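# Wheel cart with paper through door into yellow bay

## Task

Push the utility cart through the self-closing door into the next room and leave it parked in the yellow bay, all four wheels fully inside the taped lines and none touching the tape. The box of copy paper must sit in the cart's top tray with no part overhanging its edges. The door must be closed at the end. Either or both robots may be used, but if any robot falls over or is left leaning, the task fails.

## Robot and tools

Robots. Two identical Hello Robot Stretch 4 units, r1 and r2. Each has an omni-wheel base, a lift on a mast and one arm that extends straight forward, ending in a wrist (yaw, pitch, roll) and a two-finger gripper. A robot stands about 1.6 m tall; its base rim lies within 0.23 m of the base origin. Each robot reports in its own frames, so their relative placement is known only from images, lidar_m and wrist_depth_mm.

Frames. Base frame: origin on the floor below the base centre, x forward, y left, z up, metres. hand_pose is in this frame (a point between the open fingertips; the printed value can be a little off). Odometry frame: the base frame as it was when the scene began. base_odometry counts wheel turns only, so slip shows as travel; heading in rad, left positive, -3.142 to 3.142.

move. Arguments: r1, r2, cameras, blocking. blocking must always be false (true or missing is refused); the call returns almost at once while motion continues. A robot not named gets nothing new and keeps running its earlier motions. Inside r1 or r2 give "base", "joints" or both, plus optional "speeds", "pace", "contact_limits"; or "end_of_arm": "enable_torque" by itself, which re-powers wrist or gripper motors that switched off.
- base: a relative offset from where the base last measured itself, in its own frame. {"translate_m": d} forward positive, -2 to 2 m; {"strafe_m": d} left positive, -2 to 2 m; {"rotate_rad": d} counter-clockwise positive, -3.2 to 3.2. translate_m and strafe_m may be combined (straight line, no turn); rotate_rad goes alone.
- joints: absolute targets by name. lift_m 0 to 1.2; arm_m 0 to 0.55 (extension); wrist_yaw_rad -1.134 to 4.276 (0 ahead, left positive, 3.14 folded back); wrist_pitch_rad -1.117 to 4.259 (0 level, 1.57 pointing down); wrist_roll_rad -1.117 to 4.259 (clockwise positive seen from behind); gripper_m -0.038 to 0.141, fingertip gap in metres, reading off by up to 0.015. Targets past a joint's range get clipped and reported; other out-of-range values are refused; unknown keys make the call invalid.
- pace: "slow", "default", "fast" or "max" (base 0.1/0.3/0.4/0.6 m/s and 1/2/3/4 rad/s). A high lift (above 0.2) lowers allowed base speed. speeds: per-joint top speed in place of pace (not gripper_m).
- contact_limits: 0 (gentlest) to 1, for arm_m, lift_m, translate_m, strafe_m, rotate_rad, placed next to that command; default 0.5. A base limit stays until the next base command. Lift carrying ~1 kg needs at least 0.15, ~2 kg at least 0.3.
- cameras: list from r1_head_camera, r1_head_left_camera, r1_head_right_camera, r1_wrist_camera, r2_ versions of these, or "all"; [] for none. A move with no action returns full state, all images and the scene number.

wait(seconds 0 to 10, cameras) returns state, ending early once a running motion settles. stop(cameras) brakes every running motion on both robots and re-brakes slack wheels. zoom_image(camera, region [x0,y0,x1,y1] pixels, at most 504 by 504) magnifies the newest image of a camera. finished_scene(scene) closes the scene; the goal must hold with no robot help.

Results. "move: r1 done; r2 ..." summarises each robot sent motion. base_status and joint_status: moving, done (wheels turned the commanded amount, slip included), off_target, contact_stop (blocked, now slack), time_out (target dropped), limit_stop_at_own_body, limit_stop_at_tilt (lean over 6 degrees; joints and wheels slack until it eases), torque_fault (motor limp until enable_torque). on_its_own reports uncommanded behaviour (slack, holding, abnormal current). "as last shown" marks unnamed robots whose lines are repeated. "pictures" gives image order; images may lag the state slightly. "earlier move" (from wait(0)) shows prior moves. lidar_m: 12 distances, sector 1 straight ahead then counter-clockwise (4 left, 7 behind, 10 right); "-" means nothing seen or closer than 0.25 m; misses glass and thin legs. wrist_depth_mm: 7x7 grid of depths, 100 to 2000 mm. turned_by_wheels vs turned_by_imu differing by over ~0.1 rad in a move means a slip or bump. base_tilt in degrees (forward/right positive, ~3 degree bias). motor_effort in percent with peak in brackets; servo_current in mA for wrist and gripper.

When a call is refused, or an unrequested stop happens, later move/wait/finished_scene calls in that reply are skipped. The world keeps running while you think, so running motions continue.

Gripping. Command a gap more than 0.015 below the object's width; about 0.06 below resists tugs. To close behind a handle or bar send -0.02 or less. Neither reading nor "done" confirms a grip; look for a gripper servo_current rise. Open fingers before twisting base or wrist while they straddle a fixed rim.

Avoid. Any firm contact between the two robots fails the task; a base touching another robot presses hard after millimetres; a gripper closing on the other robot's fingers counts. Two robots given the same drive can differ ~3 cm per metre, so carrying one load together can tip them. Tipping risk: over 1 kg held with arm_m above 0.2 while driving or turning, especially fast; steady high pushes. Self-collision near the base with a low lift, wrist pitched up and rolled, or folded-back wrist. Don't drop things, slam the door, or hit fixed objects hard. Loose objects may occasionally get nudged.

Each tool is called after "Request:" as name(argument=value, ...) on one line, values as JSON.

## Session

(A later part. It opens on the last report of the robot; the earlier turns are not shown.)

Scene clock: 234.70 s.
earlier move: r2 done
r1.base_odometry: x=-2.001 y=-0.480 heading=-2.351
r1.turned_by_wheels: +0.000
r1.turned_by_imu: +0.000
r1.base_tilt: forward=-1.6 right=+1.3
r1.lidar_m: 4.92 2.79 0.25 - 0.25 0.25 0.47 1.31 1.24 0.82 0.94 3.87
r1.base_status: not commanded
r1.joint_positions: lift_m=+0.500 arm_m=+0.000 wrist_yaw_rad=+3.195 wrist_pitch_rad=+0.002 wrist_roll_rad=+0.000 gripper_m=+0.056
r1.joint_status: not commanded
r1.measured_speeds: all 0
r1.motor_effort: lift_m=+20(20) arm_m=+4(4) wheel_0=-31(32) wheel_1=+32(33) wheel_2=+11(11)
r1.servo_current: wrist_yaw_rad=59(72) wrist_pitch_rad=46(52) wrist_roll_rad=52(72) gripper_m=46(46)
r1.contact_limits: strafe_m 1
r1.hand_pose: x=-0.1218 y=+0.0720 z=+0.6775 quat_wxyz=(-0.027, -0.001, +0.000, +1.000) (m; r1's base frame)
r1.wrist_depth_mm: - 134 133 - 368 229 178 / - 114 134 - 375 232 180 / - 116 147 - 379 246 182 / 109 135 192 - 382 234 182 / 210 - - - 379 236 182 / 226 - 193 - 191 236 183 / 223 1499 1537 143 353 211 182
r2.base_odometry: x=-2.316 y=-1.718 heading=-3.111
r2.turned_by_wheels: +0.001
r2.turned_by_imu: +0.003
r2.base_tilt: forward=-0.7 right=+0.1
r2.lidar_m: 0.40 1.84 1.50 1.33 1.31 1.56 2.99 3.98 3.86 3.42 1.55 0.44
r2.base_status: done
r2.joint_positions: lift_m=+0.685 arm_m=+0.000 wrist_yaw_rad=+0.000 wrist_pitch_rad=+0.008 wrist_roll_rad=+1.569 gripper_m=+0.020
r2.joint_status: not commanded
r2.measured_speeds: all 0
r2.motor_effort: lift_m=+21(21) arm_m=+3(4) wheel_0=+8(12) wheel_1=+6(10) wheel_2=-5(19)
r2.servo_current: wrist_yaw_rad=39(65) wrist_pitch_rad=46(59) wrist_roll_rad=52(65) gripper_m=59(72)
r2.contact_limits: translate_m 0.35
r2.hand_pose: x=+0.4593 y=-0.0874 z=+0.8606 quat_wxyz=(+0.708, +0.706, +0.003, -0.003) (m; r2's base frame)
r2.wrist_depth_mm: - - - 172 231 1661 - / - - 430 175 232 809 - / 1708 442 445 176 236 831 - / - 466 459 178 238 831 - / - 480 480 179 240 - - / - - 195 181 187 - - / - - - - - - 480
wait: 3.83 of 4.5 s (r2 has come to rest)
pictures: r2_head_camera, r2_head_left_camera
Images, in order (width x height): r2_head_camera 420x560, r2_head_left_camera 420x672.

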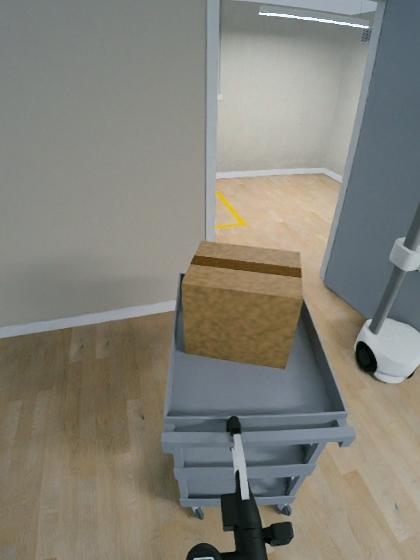

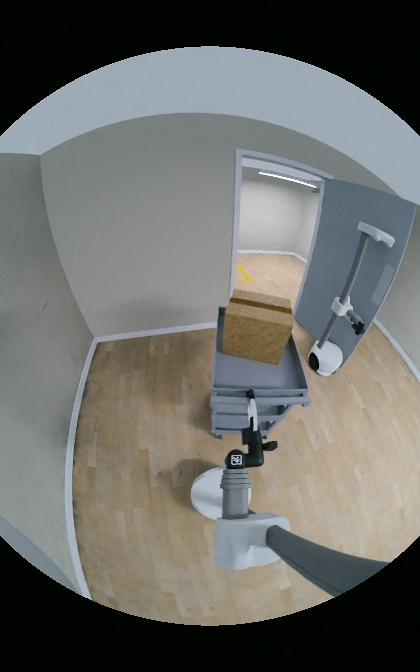

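Request:
move(r2={"base":{"translate_m":-0.12,"strafe_m":0.16},"pace":"slow","contact_limits":{"translate_m":0.35}}, blocking=false)

Request:
wait(seconds=3.5)

Request:
move(r2={"base":{"translate_m":0.35,"strafe_m":-0.12},"pace":"slow","contact_limits":{"translate_m":0.3}}, blocking=false)

Request:
wait(seconds=5.5, cameras=["r2_head_camera","r2_head_left_camera"])

Scene clock: 242.60 s.
move: r2 moving
r1: as last shown
r1.lidar_m: 4.93 2.81 0.25 - 0.25 0.25 0.47 1.33 1.27 0.84 0.93 3.89
r1.motor_effort: lift_m=+20(20) arm_m=+4(4) wheel_0=-31(32) wheel_1=+32(32) wheel_2=+11(11)
r1.servo_current: wrist_yaw_rad=52(59) wrist_pitch_rad=39(46) wrist_roll_rad=33(59) gripper_m=46(46)
r1.contact_limits: strafe_m 1
r1.wrist_depth_mm: - 133 133 - 366 230 179 / - 114 134 - 375 231 181 / - 116 147 - 377 246 181 / 109 135 191 - 379 234 182 / 210 - - - 382 236 183 / 225 - 194 - 191 235 182 / 223 1537 1537 143 353 210 183
r2.base_odometry: x=-2.308 y=-1.728 heading=-3.110
r2.turned_by_wheels: +0.000
r2.turned_by_imu: +0.001
r2.base_tilt: forward=-0.7 right=+0.1
r2.lidar_m: 0.41 1.84 1.49 1.31 1.33 1.56 2.94 3.98 3.92 3.42 1.57 0.43
r2.base_status: translate_m moving; strafe_m moving
r2.joint_positions: lift_m=+0.685 arm_m=+0.000 wrist_yaw_rad=+0.000 wrist_pitch_rad=+0.008 wrist_roll_rad=+1.569 gripper_m=+0.020
r2.joint_status: not commanded
r2.measured_speeds: translate_m=-0.031 strafe_m=+0.039 rotate_rad=+0.001 lift_m=+0.000 arm_m=+0.000 wrist_yaw_rad=+0.000 wrist_pitch_rad=+0.000 wrist_roll_rad=+0.000
r2.motor_effort: lift_m=+21(21) arm_m=+4(4) wheel_0=-7(10) wheel_1=+6(8) wheel_2=+9(10)
r2.servo_current: wrist_yaw_rad=46(65) wrist_pitch_rad=52(52) wrist_roll_rad=46(59) gripper_m=59(59)
r2.contact_limits: translate_m 0.35
r2.hand_pose: x=+0.4593 y=-0.0874 z=+0.8606 quat_wxyz=(+0.708, +0.706, +0.003, -0.003) (m; r2's base frame)
r2.wrist_depth_mm: - - - 179 237 1756 - / - - 439 180 240 820 - / 1756 455 445 182 242 842 - / 1708 473 466 184 243 831 - / - 488 480 186 245 - - / - - 195 186 187 - - / - - - - - - 484
pictures: none

Scene clock: 245.37 s.
earlier move: r2 done
r1.base_odometry: x=-2.001 y=-0.480 heading=-2.351
r1.turned_by_wheels: +0.000
r1.turned_by_imu: +0.000
r1.base_tilt: forward=-1.6 right=+1.3
r1.lidar_m: 4.93 2.81 0.25 - 0.25 0.25 0.47 1.31 1.26 0.84 0.94 3.91
r1.base_status: not commanded
r1.joint_positions: lift_m=+0.500 arm_m=+0.000 wrist_yaw_rad=+3.195 wrist_pitch_rad=+0.002 wrist_roll_rad=+0.000 gripper_m=+0.056
r1.joint_status: not commanded
r1.measured_speeds: all 0
r1.motor_effort: lift_m=+20(20) arm_m=+4(4) wheel_0=-32(32) wheel_1=+32(33) wheel_2=+11(11)
r1.servo_current: wrist_yaw_rad=59(78) wrist_pitch_rad=39(52) wrist_roll_rad=46(65) gripper_m=46(52)
r1.contact_limits: strafe_m 1
r1.hand_pose: x=-0.1218 y=+0.0720 z=+0.6775 quat_wxyz=(-0.027, -0.001, +0.000, +1.000) (m; r1's base frame)
r1.wrist_depth_mm: - 134 133 - 368 229 179 / - 114 134 - 373 232 180 / - 116 147 - 379 245 181 / 109 135 193 - 379 235 182 / 209 - - - 382 236 182 / 225 - 194 - 191 235 183 / 223 1537 1537 143 355 211 182
r2.base_odometry: x=-2.191 y=-1.874 heading=-3.110
r2.turned_by_wheels: +0.000
r2.turned_by_imu: +0.000
r2.base_tilt: forward=-0.7 right=+0.1
r2.lidar_m: 0.54 1.93 1.31 1.14 1.13 1.38 2.53 3.90 4.10 3.59 1.75 0.57
r2.base_status: done
r2.joint_positions: lift_m=+0.685 arm_m=+0.000 wrist_yaw_rad=+0.000 wrist_pitch_rad=+0.007 wrist_roll_rad=+1.569 gripper_m=+0.020
r2.joint_status: not commanded
r2.measured_speeds: all 0
r2.motor_effort: lift_m=+21(21) arm_m=+3(4) wheel_0=-3(13) wheel_1=+5(8) wheel_2=+6(10)
r2.servo_current: wrist_yaw_rad=52(65) wrist_pitch_rad=52(59) wrist_roll_rad=39(59) gripper_m=59(65)
r2.contact_limits: translate_m 0.35
r2.hand_pose: x=+0.4593 y=-0.0874 z=+0.8608 quat_wxyz=(+0.708, +0.706, +0.003, -0.003) (m; r2's base frame)
r2.wrist_depth_mm: - - 554 353 353 - - / - - 569 357 - - - / - - 597 359 960 - - / - - 615 364 364 - - / - - - 306 373 373 1160 / - - 187 194 185 1661 1182 / - 116 - - - 1430 1182
wait: 2.77 of 3.5 s (r2 has come to rest)
pictures: none

Scene clock: 245.87 s.
move: r2 moving
r1: as last shown
r1.lidar_m: 4.92 2.80 0.25 - 0.25 0.25 0.49 1.34 1.24 0.85 0.93 3.94
r1.motor_effort: lift_m=+20(20) arm_m=+4(4) wheel_0=-31(32) wheel_1=+32(32) wheel_2=+11(11)
r1.servo_current: wrist_yaw_rad=59(59) wrist_pitch_rad=39(39) wrist_roll_rad=65(65) gripper_m=46(46)
r1.contact_limits: strafe_m 1
r1.wrist_depth_mm: - 134 133 - 368 229 178 / - 114 133 - 373 232 180 / - 116 147 - 377 247 181 / 109 135 191 - 382 235 182 / 210 - - - 384 235 182 / 226 - 194 - 191 235 182 / 224 1499 1576 143 353 211 182
r2.base_odometry: x=-2.203 y=-1.870 heading=-3.110
r2.turned_by_wheels: +0.000
r2.turned_by_imu: +0.000
r2.base_tilt: forward=-0.7 right=+0.1
r2.lidar_m: 0.52 1.92 1.30 1.11 1.15 1.38 2.56 3.90 4.08 3.59 0.74 0.55
r2.base_status: translate_m moving; strafe_m moving
r2.joint_positions: lift_m=+0.685 arm_m=+0.000 wrist_yaw_rad=+0.000 wrist_pitch_rad=+0.007 wrist_roll_rad=+1.569 gripper_m=+0.020
r2.joint_status: not commanded
r2.measured_speeds: translate_m=+0.049 strafe_m=-0.016 rotate_rad=+0.002 lift_m=+0.000 arm_m=+0.000 wrist_yaw_rad=+0.000 wrist_pitch_rad=+0.000 wrist_roll_rad=+0.000
r2.motor_effort: lift_m=+21(21) arm_m=+4(4) wheel_0=+6(9) wheel_1=+5(6) wheel_2=-10(10)
r2.servo_current: wrist_yaw_rad=52(52) wrist_pitch_rad=52(52) wrist_roll_rad=46(59) gripper_m=52(65)
r2.contact_limits: translate_m 0.3
r2.hand_pose: x=+0.4593 y=-0.0874 z=+0.8608 quat_wxyz=(+0.708, +0.706, +0.003, -0.003) (m; r2's base frame)
r2.wrist_depth_mm: - - 539 343 343 - - / - - 559 345 345 - - / - - 580 347 349 - - / - - 609 351 351 - - / - - - 293 353 375 375 / - - 187 194 185 1618 1182 / - 116 - - - 1430 1205
pictures: none

Scene clock: 250.30 s.
earlier move: r2 done
r1.base_odometry: x=-2.001 y=-0.480 heading=-2.351
r1.turned_by_wheels: +0.000
r1.turned_by_imu: +0.000
r1.base_tilt: forward=-1.6 right=+1.3
r1.lidar_m: 4.91 2.83 0.25 - 0.25 0.25 0.48 1.32 0.84 0.83 1.08 3.88
r1.base_status: not commanded
r1.joint_positions: lift_m=+0.500 arm_m=+0.000 wrist_yaw_rad=+3.195 wrist_pitch_rad=+0.002 wrist_roll_rad=+0.000 gripper_m=+0.056
r1.joint_status: not commanded
r1.measured_speeds: all 0
r1.motor_effort: lift_m=+20(20) arm_m=+4(4) wheel_0=-32(32) wheel_1=+32(33) wheel_2=+11(11)
r1.servo_current: wrist_yaw_rad=46(65) wrist_pitch_rad=46(52) wrist_roll_rad=46(78) gripper_m=39(52)
r1.contact_limits: strafe_m 1
r1.hand_pose: x=-0.1218 y=+0.0720 z=+0.6775 quat_wxyz=(-0.027, -0.001, +0.000, +1.000) (m; r1's base frame)
r1.wrist_depth_mm: - 134 133 - 368 229 178 / - 114 134 - 373 230 180 / - 116 147 - 377 245 181 / 109 135 192 - 379 235 182 / 209 - - - 379 235 182 / 226 - 193 - 190 236 182 / 223 1499 1537 143 353 211 182
r2.base_odometry: x=-2.544 y=-1.765 heading=-3.110
r2.turned_by_wheels: +0.000
r2.turned_by_imu: +0.004
r2.base_tilt: forward=-0.7 right=+0.1
r2.lidar_m: 0.50 0.55 1.52 1.33 1.31 1.61 3.00 4.21 3.86 3.43 1.43 0.47
r2.base_status: done
r2.joint_positions: lift_m=+0.685 arm_m=+0.000 wrist_yaw_rad=+0.001 wrist_pitch_rad=+0.007 wrist_roll_rad=+1.569 gripper_m=+0.020
r2.joint_status: not commanded
r2.measured_speeds: all 0
r2.motor_effort: lift_m=+21(21) arm_m=+4(4) wheel_0=+6(16) wheel_1=+4(8) wheel_2=-7(17)
r2.servo_current: wrist_yaw_rad=46(59) wrist_pitch_rad=46(59) wrist_roll_rad=46(59) gripper_m=59(65)
r2.contact_limits: translate_m 0.3
r2.hand_pose: x=+0.4593 y=-0.0872 z=+0.8609 quat_wxyz=(+0.708, +0.706, +0.003, -0.002) (m; r2's base frame)
r2.wrist_depth_mm: - - - 208 262 266 266 / - - - 215 272 820 - / - - 488 223 282 - - / 1430 517 508 287 291 904 - / - - 554 239 303 - - / - - 194 208 185 - - / - 116 - - - - 521
wait: 4.43 of 5.5 s (r2 has come to rest)
pictures: r2_head_camera, r2_head_left_camera
Images, in order (width x height): r2_head_camera 420x560, r2_head_left_camera 420x672.

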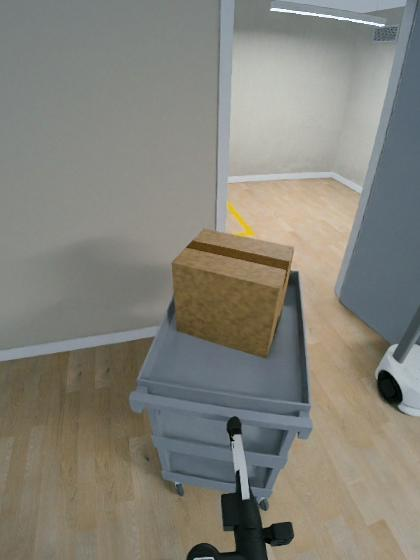

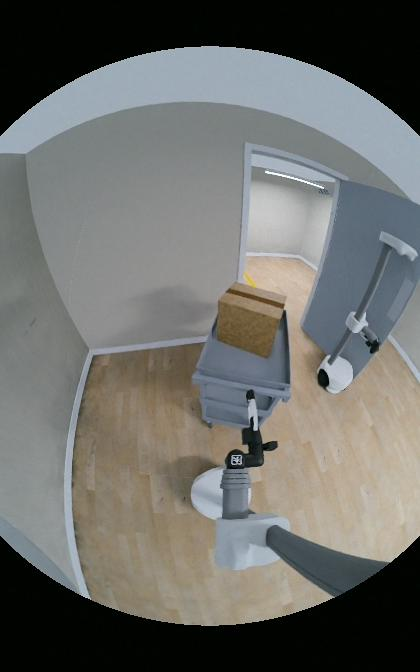

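Request:
move(r2={"base":{"strafe_m":0.14,"translate_m":-0.05},"joints":{"gripper_m":-0.015},"pace":"slow","contact_limits":{"translate_m":0.35}}, blocking=false)

Request:
wait(seconds=3)

Request:
move(r2={"base":{"translate_m":0.32,"strafe_m":-0.17},"pace":"slow","contact_limits":{"translate_m":0.3}}, blocking=false)

Request:
wait(seconds=5.5, cameras=["r2_head_camera","r2_head_left_camera"])

Scene clock: 268.83 s.
move: r2 moving
r1: as last shown
r1.lidar_m: 4.92 2.78 0.25 - 0.25 0.25 0.50 1.31 0.85 0.84 1.08 3.90
r1.motor_effort: lift_m=+20(20) arm_m=+4(4) wheel_0=-32(32) wheel_1=+32(32) wheel_2=+11(11)
r1.servo_current: wrist_yaw_rad=52(52) wrist_pitch_rad=46(52) wrist_roll_rad=33(52) gripper_m=39(52)
r1.contact_limits: strafe_m 1
r1.wrist_depth_mm: - 133 133 - 368 229 178 / - 114 134 - 373 232 180 / - 116 147 - 377 246 182 / 109 135 191 - 382 234 181 / 209 - - - 382 235 182 / 226 - 194 - 190 236 183 / 223 1537 1537 143 351 211 182
r2.base_odometry: x=-2.540 y=-1.777 heading=-3.109
r2.turned_by_wheels: +0.000
r2.turned_by_imu: +0.001
r2.base_tilt: forward=-0.7 right=+0.1
r2.lidar_m: 0.50 0.54 1.52 1.31 1.31 1.56 2.97 4.21 3.87 3.43 1.43 0.47
r2.base_status: translate_m moving; strafe_m moving
r2.joint_positions: lift_m=+0.685 arm_m=+0.000 wrist_yaw_rad=+0.001 wrist_pitch_rad=+0.007 wrist_roll_rad=+1.569 gripper_m=+0.010
r2.joint_status: gripper_m moving
r2.measured_speeds: translate_m=-0.017 strafe_m=+0.047 rotate_rad=+0.000 lift_m=+0.000 arm_m=+0.000 wrist_yaw_rad=+0.000 wrist_pitch_rad=+0.000 wrist_roll_rad=+0.000
r2.motor_effort: lift_m=+21(21) arm_m=+4(4) wheel_0=-11(11) wheel_1=+7(9) wheel_2=+4(7)
r2.servo_current: wrist_yaw_rad=46(52) wrist_pitch_rad=52(52) wrist_roll_rad=39(65) gripper_m=104(104)
r2.contact_limits: translate_m 0.35
r2.hand_pose: x=+0.4593 y=-0.0872 z=+0.8609 quat_wxyz=(+0.708, +0.706, +0.003, -0.002) (m; r2's base frame)
r2.wrist_depth_mm: - - - 212 267 273 271 / - - - 220 277 831 - / - - 492 228 287 - - / - 525 517 294 297 891 - / - - 564 247 307 - - / - - 190 198 183 - - / - - - - - - 508
pictures: none

Scene clock: 271.10 s.
earlier move: r2 done
r1.base_odometry: x=-2.001 y=-0.480 heading=-2.351
r1.turned_by_wheels: +0.000
r1.turned_by_imu: +0.000
r1.base_tilt: forward=-1.6 right=+1.3
r1.lidar_m: 4.93 2.79 0.25 - 0.25 0.25 0.47 1.29 0.85 0.83 1.08 3.89
r1.base_status: not commanded
r1.joint_positions: lift_m=+0.500 arm_m=+0.000 wrist_yaw_rad=+3.195 wrist_pitch_rad=+0.002 wrist_roll_rad=+0.000 gripper_m=+0.056
r1.joint_status: not commanded
r1.measured_speeds: all 0
r1.motor_effort: lift_m=+20(20) arm_m=+4(4) wheel_0=-31(32) wheel_1=+32(33) wheel_2=+11(11)
r1.servo_current: wrist_yaw_rad=46(65) wrist_pitch_rad=46(52) wrist_roll_rad=46(65) gripper_m=46(52)
r1.contact_limits: strafe_m 1
r1.hand_pose: x=-0.1218 y=+0.0720 z=+0.6775 quat_wxyz=(-0.027, -0.001, +0.000, +1.000) (m; r1's base frame)
r1.wrist_depth_mm: - 134 133 - 370 229 179 / - 114 133 - 373 231 180 / - 116 147 - 377 246 181 / 109 135 192 - 382 233 182 / 209 - - - 382 236 182 / 226 - 195 - 191 235 182 / 223 1576 1499 143 353 211 182
r2.base_odometry: x=-2.490 y=-1.904 heading=-3.109
r2.turned_by_wheels: +0.000
r2.turned_by_imu: +0.001
r2.base_tilt: forward=-0.7 right=+0.1
r2.lidar_m: 0.50 1.61 1.36 1.17 1.20 1.44 2.67 4.21 4.04 3.56 1.55 0.55
r2.base_status: done
r2.joint_positions: lift_m=+0.685 arm_m=+0.000 wrist_yaw_rad=+0.001 wrist_pitch_rad=+0.007 wrist_roll_rad=+1.569 gripper_m=-0.014
r2.joint_status: all done
r2.measured_speeds: all 0
r2.motor_effort: lift_m=+21(21) arm_m=+4(4) wheel_0=-3(11) wheel_1=+5(9) wheel_2=+7(9)
r2.servo_current: wrist_yaw_rad=33(59) wrist_pitch_rad=52(59) wrist_roll_rad=46(65) gripper_m=85(143)
r2.contact_limits: translate_m 0.35
r2.hand_pose: x=+0.4593 y=-0.0872 z=+0.8609 quat_wxyz=(+0.708, +0.706, +0.003, -0.002) (m; r2's base frame)
r2.wrist_depth_mm: - - - 332 338 - - / 1661 - 544 345 351 917 - / - - 574 357 364 - - / - - 627 370 373 - - / - - - 319 387 - - / - - 180 201 179 418 424 / - 122 - - - - 1182
wait: 2.27 of 3 s (r2 has come to rest)
pictures: none

Scene clock: 271.60 s.
move: r2 moving
r1: as last shown
r1.lidar_m: 4.93 2.79 0.25 - 0.25 0.25 0.47 1.30 0.85 0.83 1.08 3.90
r1.motor_effort: lift_m=+20(20) arm_m=+4(4) wheel_0=-32(32) wheel_1=+32(32) wheel_2=+11(11)
r1.servo_current: wrist_yaw_rad=52(65) wrist_pitch_rad=39(46) wrist_roll_rad=39(52) gripper_m=46(46)
r1.contact_limits: strafe_m 1
r1.wrist_depth_mm: - 134 134 - 368 230 178 / - 114 133 - 373 231 180 / - 116 147 - 379 246 181 / 109 135 191 - 377 233 182 / 209 - - - 382 235 183 / 226 - 193 - 191 236 182 / 224 1576 1499 143 353 211 182
r2.base_odometry: x=-2.502 y=-1.897 heading=-3.109
r2.turned_by_wheels: +0.000
r2.turned_by_imu: +0.000
r2.base_tilt: forward=-0.7 right=+0.1
r2.lidar_m: 0.53 1.63 1.34 1.19 1.18 1.44 2.69 4.21 4.02 3.54 1.53 0.54
r2.base_status: translate_m moving; strafe_m moving
r2.joint_positions: lift_m=+0.685 arm_m=+0.000 wrist_yaw_rad=+0.001 wrist_pitch_rad=+0.007 wrist_roll_rad=+1.569 gripper_m=-0.014
r2.joint_status: not commanded
r2.measured_speeds: translate_m=+0.048 strafe_m=-0.026 rotate_rad=+0.003 lift_m=+0.000 arm_m=+0.000 wrist_yaw_rad=+0.000 wrist_pitch_rad=+0.000 wrist_roll_rad=+0.000
r2.motor_effort: lift_m=+21(21) arm_m=+4(4) wheel_0=+7(10) wheel_1=+5(6) wheel_2=-9(10)
r2.servo_current: wrist_yaw_rad=46(52) wrist_pitch_rad=46(52) wrist_roll_rad=39(59) gripper_m=91(98)
r2.contact_limits: translate_m 0.3
r2.hand_pose: x=+0.4593 y=-0.0872 z=+0.8609 quat_wxyz=(+0.708, +0.706, +0.003, -0.002) (m; r2's base frame)
r2.wrist_depth_mm: - - - 322 325 - - / 1618 - 530 336 340 891 - / - - 569 347 351 - - / - - 615 362 359 - - / - - - 309 377 - - / - - 180 201 177 410 477 / - 122 - - - - 1182
pictures: none

Scene clock: 275.90 s.
earlier move: r2 done
r1.base_odometry: x=-2.001 y=-0.480 heading=-2.351
r1.turned_by_wheels: +0.000
r1.turned_by_imu: +0.000
r1.base_tilt: forward=-1.6 right=+1.3
r1.lidar_m: 4.93 2.80 0.25 - 0.25 0.25 0.50 1.28 0.91 0.92 1.21 3.89
r1.base_status: not commanded
r1.joint_positions: lift_m=+0.500 arm_m=+0.000 wrist_yaw_rad=+3.195 wrist_pitch_rad=+0.002 wrist_roll_rad=+0.000 gripper_m=+0.056
r1.joint_status: not commanded
r1.measured_speeds: all 0
r1.motor_effort: lift_m=+20(20) arm_m=+4(4) wheel_0=-32(32) wheel_1=+32(33) wheel_2=+11(11)
r1.servo_current: wrist_yaw_rad=52(78) wrist_pitch_rad=39(52) wrist_roll_rad=39(72) gripper_m=39(52)
r1.contact_limits: strafe_m 1
r1.hand_pose: x=-0.1218 y=+0.0720 z=+0.6775 quat_wxyz=(-0.027, -0.001, +0.000, +1.000) (m; r1's base frame)
r1.wrist_depth_mm: - 134 134 - 370 229 178 / - 114 134 - 373 232 180 / - 116 147 - 375 245 181 / 109 135 191 - 379 234 182 / 210 - - - 382 236 182 / 226 - 194 - 190 236 182 / 224 1499 1537 142 351 211 182
r2.base_odometry: x=-2.815 y=-1.744 heading=-3.109
r2.turned_by_wheels: +0.000
r2.turned_by_imu: +0.005
r2.base_tilt: forward=-0.7 right=+0.1
r2.lidar_m: 0.48 0.55 1.60 1.38 1.42 1.73 3.28 4.48 3.73 3.34 1.24 0.45
r2.base_status: done
r2.joint_positions: lift_m=+0.685 arm_m=+0.000 wrist_yaw_rad=+0.002 wrist_pitch_rad=+0.007 wrist_roll_rad=+1.569 gripper_m=-0.014
r2.joint_status: not commanded
r2.measured_speeds: all 0
r2.motor_effort: lift_m=+21(21) arm_m=+4(4) wheel_0=+4(17) wheel_1=+6(9) wheel_2=-6(15)
r2.servo_current: wrist_yaw_rad=39(59) wrist_pitch_rad=46(59) wrist_roll_rad=39(65) gripper_m=72(98)
r2.contact_limits: translate_m 0.3
r2.hand_pose: x=+0.4595 y=-0.0868 z=+0.8609 quat_wxyz=(+0.708, +0.706, +0.003, -0.002) (m; r2's base frame)
r2.wrist_depth_mm: - - - - - 1661 1160 / - - - 207 266 272 272 / - - 580 217 276 831 - / - 496 492 279 286 - - / - - 535 234 297 - - / - - 186 202 180 - - / - 122 - - - - -
wait: 4.30 of 5.5 s (r2 has come to rest)
pictures: r2_head_camera, r2_head_left_camera
Images, in order (width x height): r2_head_camera 420x560, r2_head_left_camera 420x672.

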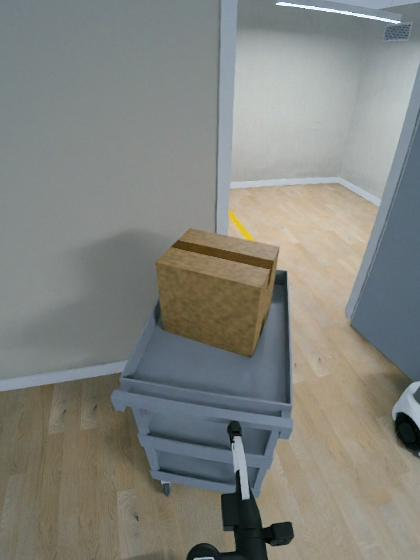

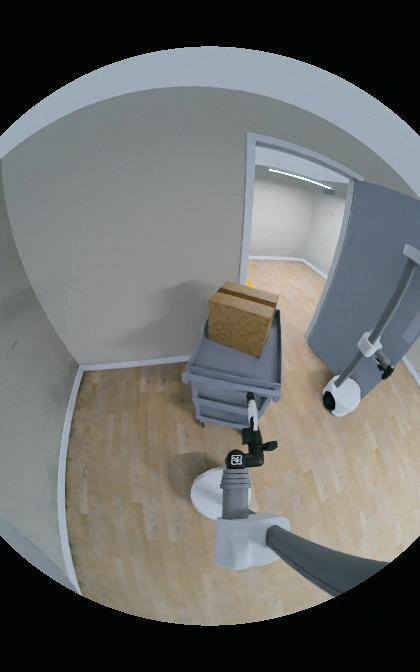

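Request:
move(r2={"base":{"translate_m":-0.1,"strafe_m":-0.3},"pace":"slow","contact_limits":{"translate_m":0.35}}, blocking=false)

Request:
wait(seconds=4.8, cameras=["r2_head_camera","r2_head_left_camera"])

Scene clock: 290.30 s.
move: r2 moving
r1: as last shown
r1.lidar_m: 4.93 2.78 0.25 - 0.25 0.25 0.48 1.31 0.90 0.89 1.18 3.87
r1.motor_effort: lift_m=+20(20) arm_m=+4(4) wheel_0=-31(32) wheel_1=+32(33) wheel_2=+11(11)
r1.servo_current: wrist_yaw_rad=39(59) wrist_pitch_rad=39(46) wrist_roll_rad=52(59) gripper_m=39(46)
r1.contact_limits: strafe_m 1
r1.wrist_depth_mm: - 134 133 - 373 229 178 / - 115 133 - 375 230 180 / - 116 147 - 379 245 181 / 109 135 192 - 377 235 182 / 209 - - - 379 235 183 / 225 - 193 - 191 236 183 / 223 1537 1537 143 353 210 182
r2.base_odometry: x=-2.812 y=-1.732 heading=-3.108
r2.turned_by_wheels: +0.001
r2.turned_by_imu: +0.001
r2.base_tilt: forward=-0.7 right=+0.1
r2.lidar_m: 0.49 0.53 1.62 1.44 1.43 1.75 3.28 4.48 3.76 3.32 1.24 0.49
r2.base_status: translate_m moving; strafe_m moving
r2.joint_positions: lift_m=+0.685 arm_m=+0.000 wrist_yaw_rad=+0.002 wrist_pitch_rad=+0.007 wrist_roll_rad=+1.569 gripper_m=-0.014
r2.joint_status: not commanded
r2.measured_speeds: translate_m=-0.016 strafe_m=-0.048 rotate_rad=+0.001 lift_m=+0.000 arm_m=+0.000 wrist_yaw_rad=+0.000 wrist_pitch_rad=+0.000 wrist_roll_rad=+0.000
r2.motor_effort: lift_m=+21(21) arm_m=+4(4) wheel_0=+9(10) wheel_1=-9(9) wheel_2=+6(7)
r2.servo_current: wrist_yaw_rad=59(59) wrist_pitch_rad=46(52) wrist_roll_rad=39(52) gripper_m=72(78)
r2.contact_limits: translate_m 0.35
r2.hand_pose: x=+0.4595 y=-0.0868 z=+0.8609 quat_wxyz=(+0.708, +0.706, +0.003, -0.002) (m; r2's base frame)
r2.wrist_depth_mm: - - - - - 1708 1160 / - - - 211 270 274 1118 / - - 621 217 277 277 - / - 496 492 281 287 - - / - 535 535 234 297 - - / - - 186 193 180 - - / - 122 - - - - -
pictures: none

Scene clock: 294.23 s.
earlier move: r2 done
r1.base_odometry: x=-2.001 y=-0.480 heading=-2.351
r1.turned_by_wheels: +0.000
r1.turned_by_imu: +0.000
r1.base_tilt: forward=-1.6 right=+1.3
r1.lidar_m: 4.92 2.79 0.25 - 0.25 0.25 0.47 1.31 0.90 0.93 0.93 3.92
r1.base_status: not commanded
r1.joint_positions: lift_m=+0.500 arm_m=+0.000 wrist_yaw_rad=+3.195 wrist_pitch_rad=+0.002 wrist_roll_rad=+0.000 gripper_m=+0.056
r1.joint_status: not commanded
r1.measured_speeds: all 0
r1.motor_effort: lift_m=+20(20) arm_m=+4(4) wheel_0=-31(32) wheel_1=+32(33) wheel_2=+11(11)
r1.servo_current: wrist_yaw_rad=46(65) wrist_pitch_rad=39(52) wrist_roll_rad=46(65) gripper_m=46(46)
r1.contact_limits: strafe_m 1
r1.hand_pose: x=-0.1218 y=+0.0720 z=+0.6775 quat_wxyz=(-0.027, -0.001, +0.000, +1.000) (m; r1's base frame)
r1.wrist_depth_mm: - 134 133 - 370 229 179 / - 114 134 - 373 232 180 / - 116 147 - 375 245 181 / 109 135 192 - 382 235 182 / 210 - - - 384 236 183 / 226 - 193 - 191 235 182 / 224 1537 1537 143 351 211 182
r2.base_odometry: x=-2.725 y=-1.441 heading=-3.108
r2.turned_by_wheels: +0.000
r2.turned_by_imu: +0.000
r2.base_tilt: forward=-0.7 right=+0.0
r2.lidar_m: 0.54 0.57 1.82 1.70 1.69 2.03 3.80 4.33 3.47 3.06 1.07 1.09
r2.base_status: done
r2.joint_positions: lift_m=+0.685 arm_m=+0.000 wrist_yaw_rad=+0.002 wrist_pitch_rad=+0.007 wrist_roll_rad=+1.569 gripper_m=-0.014
r2.joint_status: not commanded
r2.measured_speeds: all 0
r2.motor_effort: lift_m=+21(21) arm_m=+4(4) wheel_0=+4(11) wheel_1=-4(10) wheel_2=+6(8)
r2.servo_current: wrist_yaw_rad=46(59) wrist_pitch_rad=46(59) wrist_roll_rad=46(65) gripper_m=72(78)
r2.contact_limits: translate_m 0.35
r2.hand_pose: x=+0.4595 y=-0.0868 z=+0.8609 quat_wxyz=(+0.708, +0.706, +0.003, -0.002) (m; r2's base frame)
r2.wrist_depth_mm: 1537 - - - - 1537 1160 / - - - - - 1661 1160 / - - - - - 1708 1182 / - - - - - 1708 1205 / - - - - - 820 946 / - - 185 193 178 - 500 / - 122 597 - - - -
wait: 3.93 of 4.8 s (r2 has come to rest)
pictures: r2_head_camera, r2_head_left_camera
Images, in order (width x height): r2_head_camera 420x560, r2_head_left_camera 420x672.

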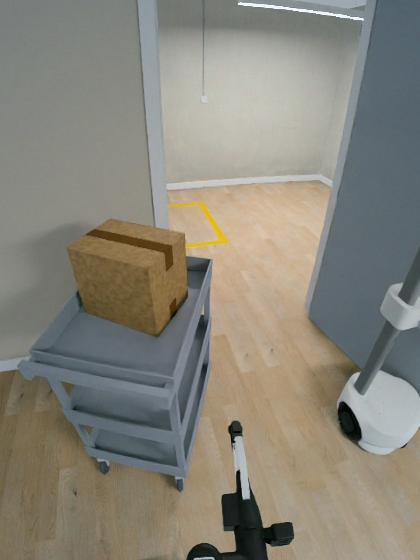

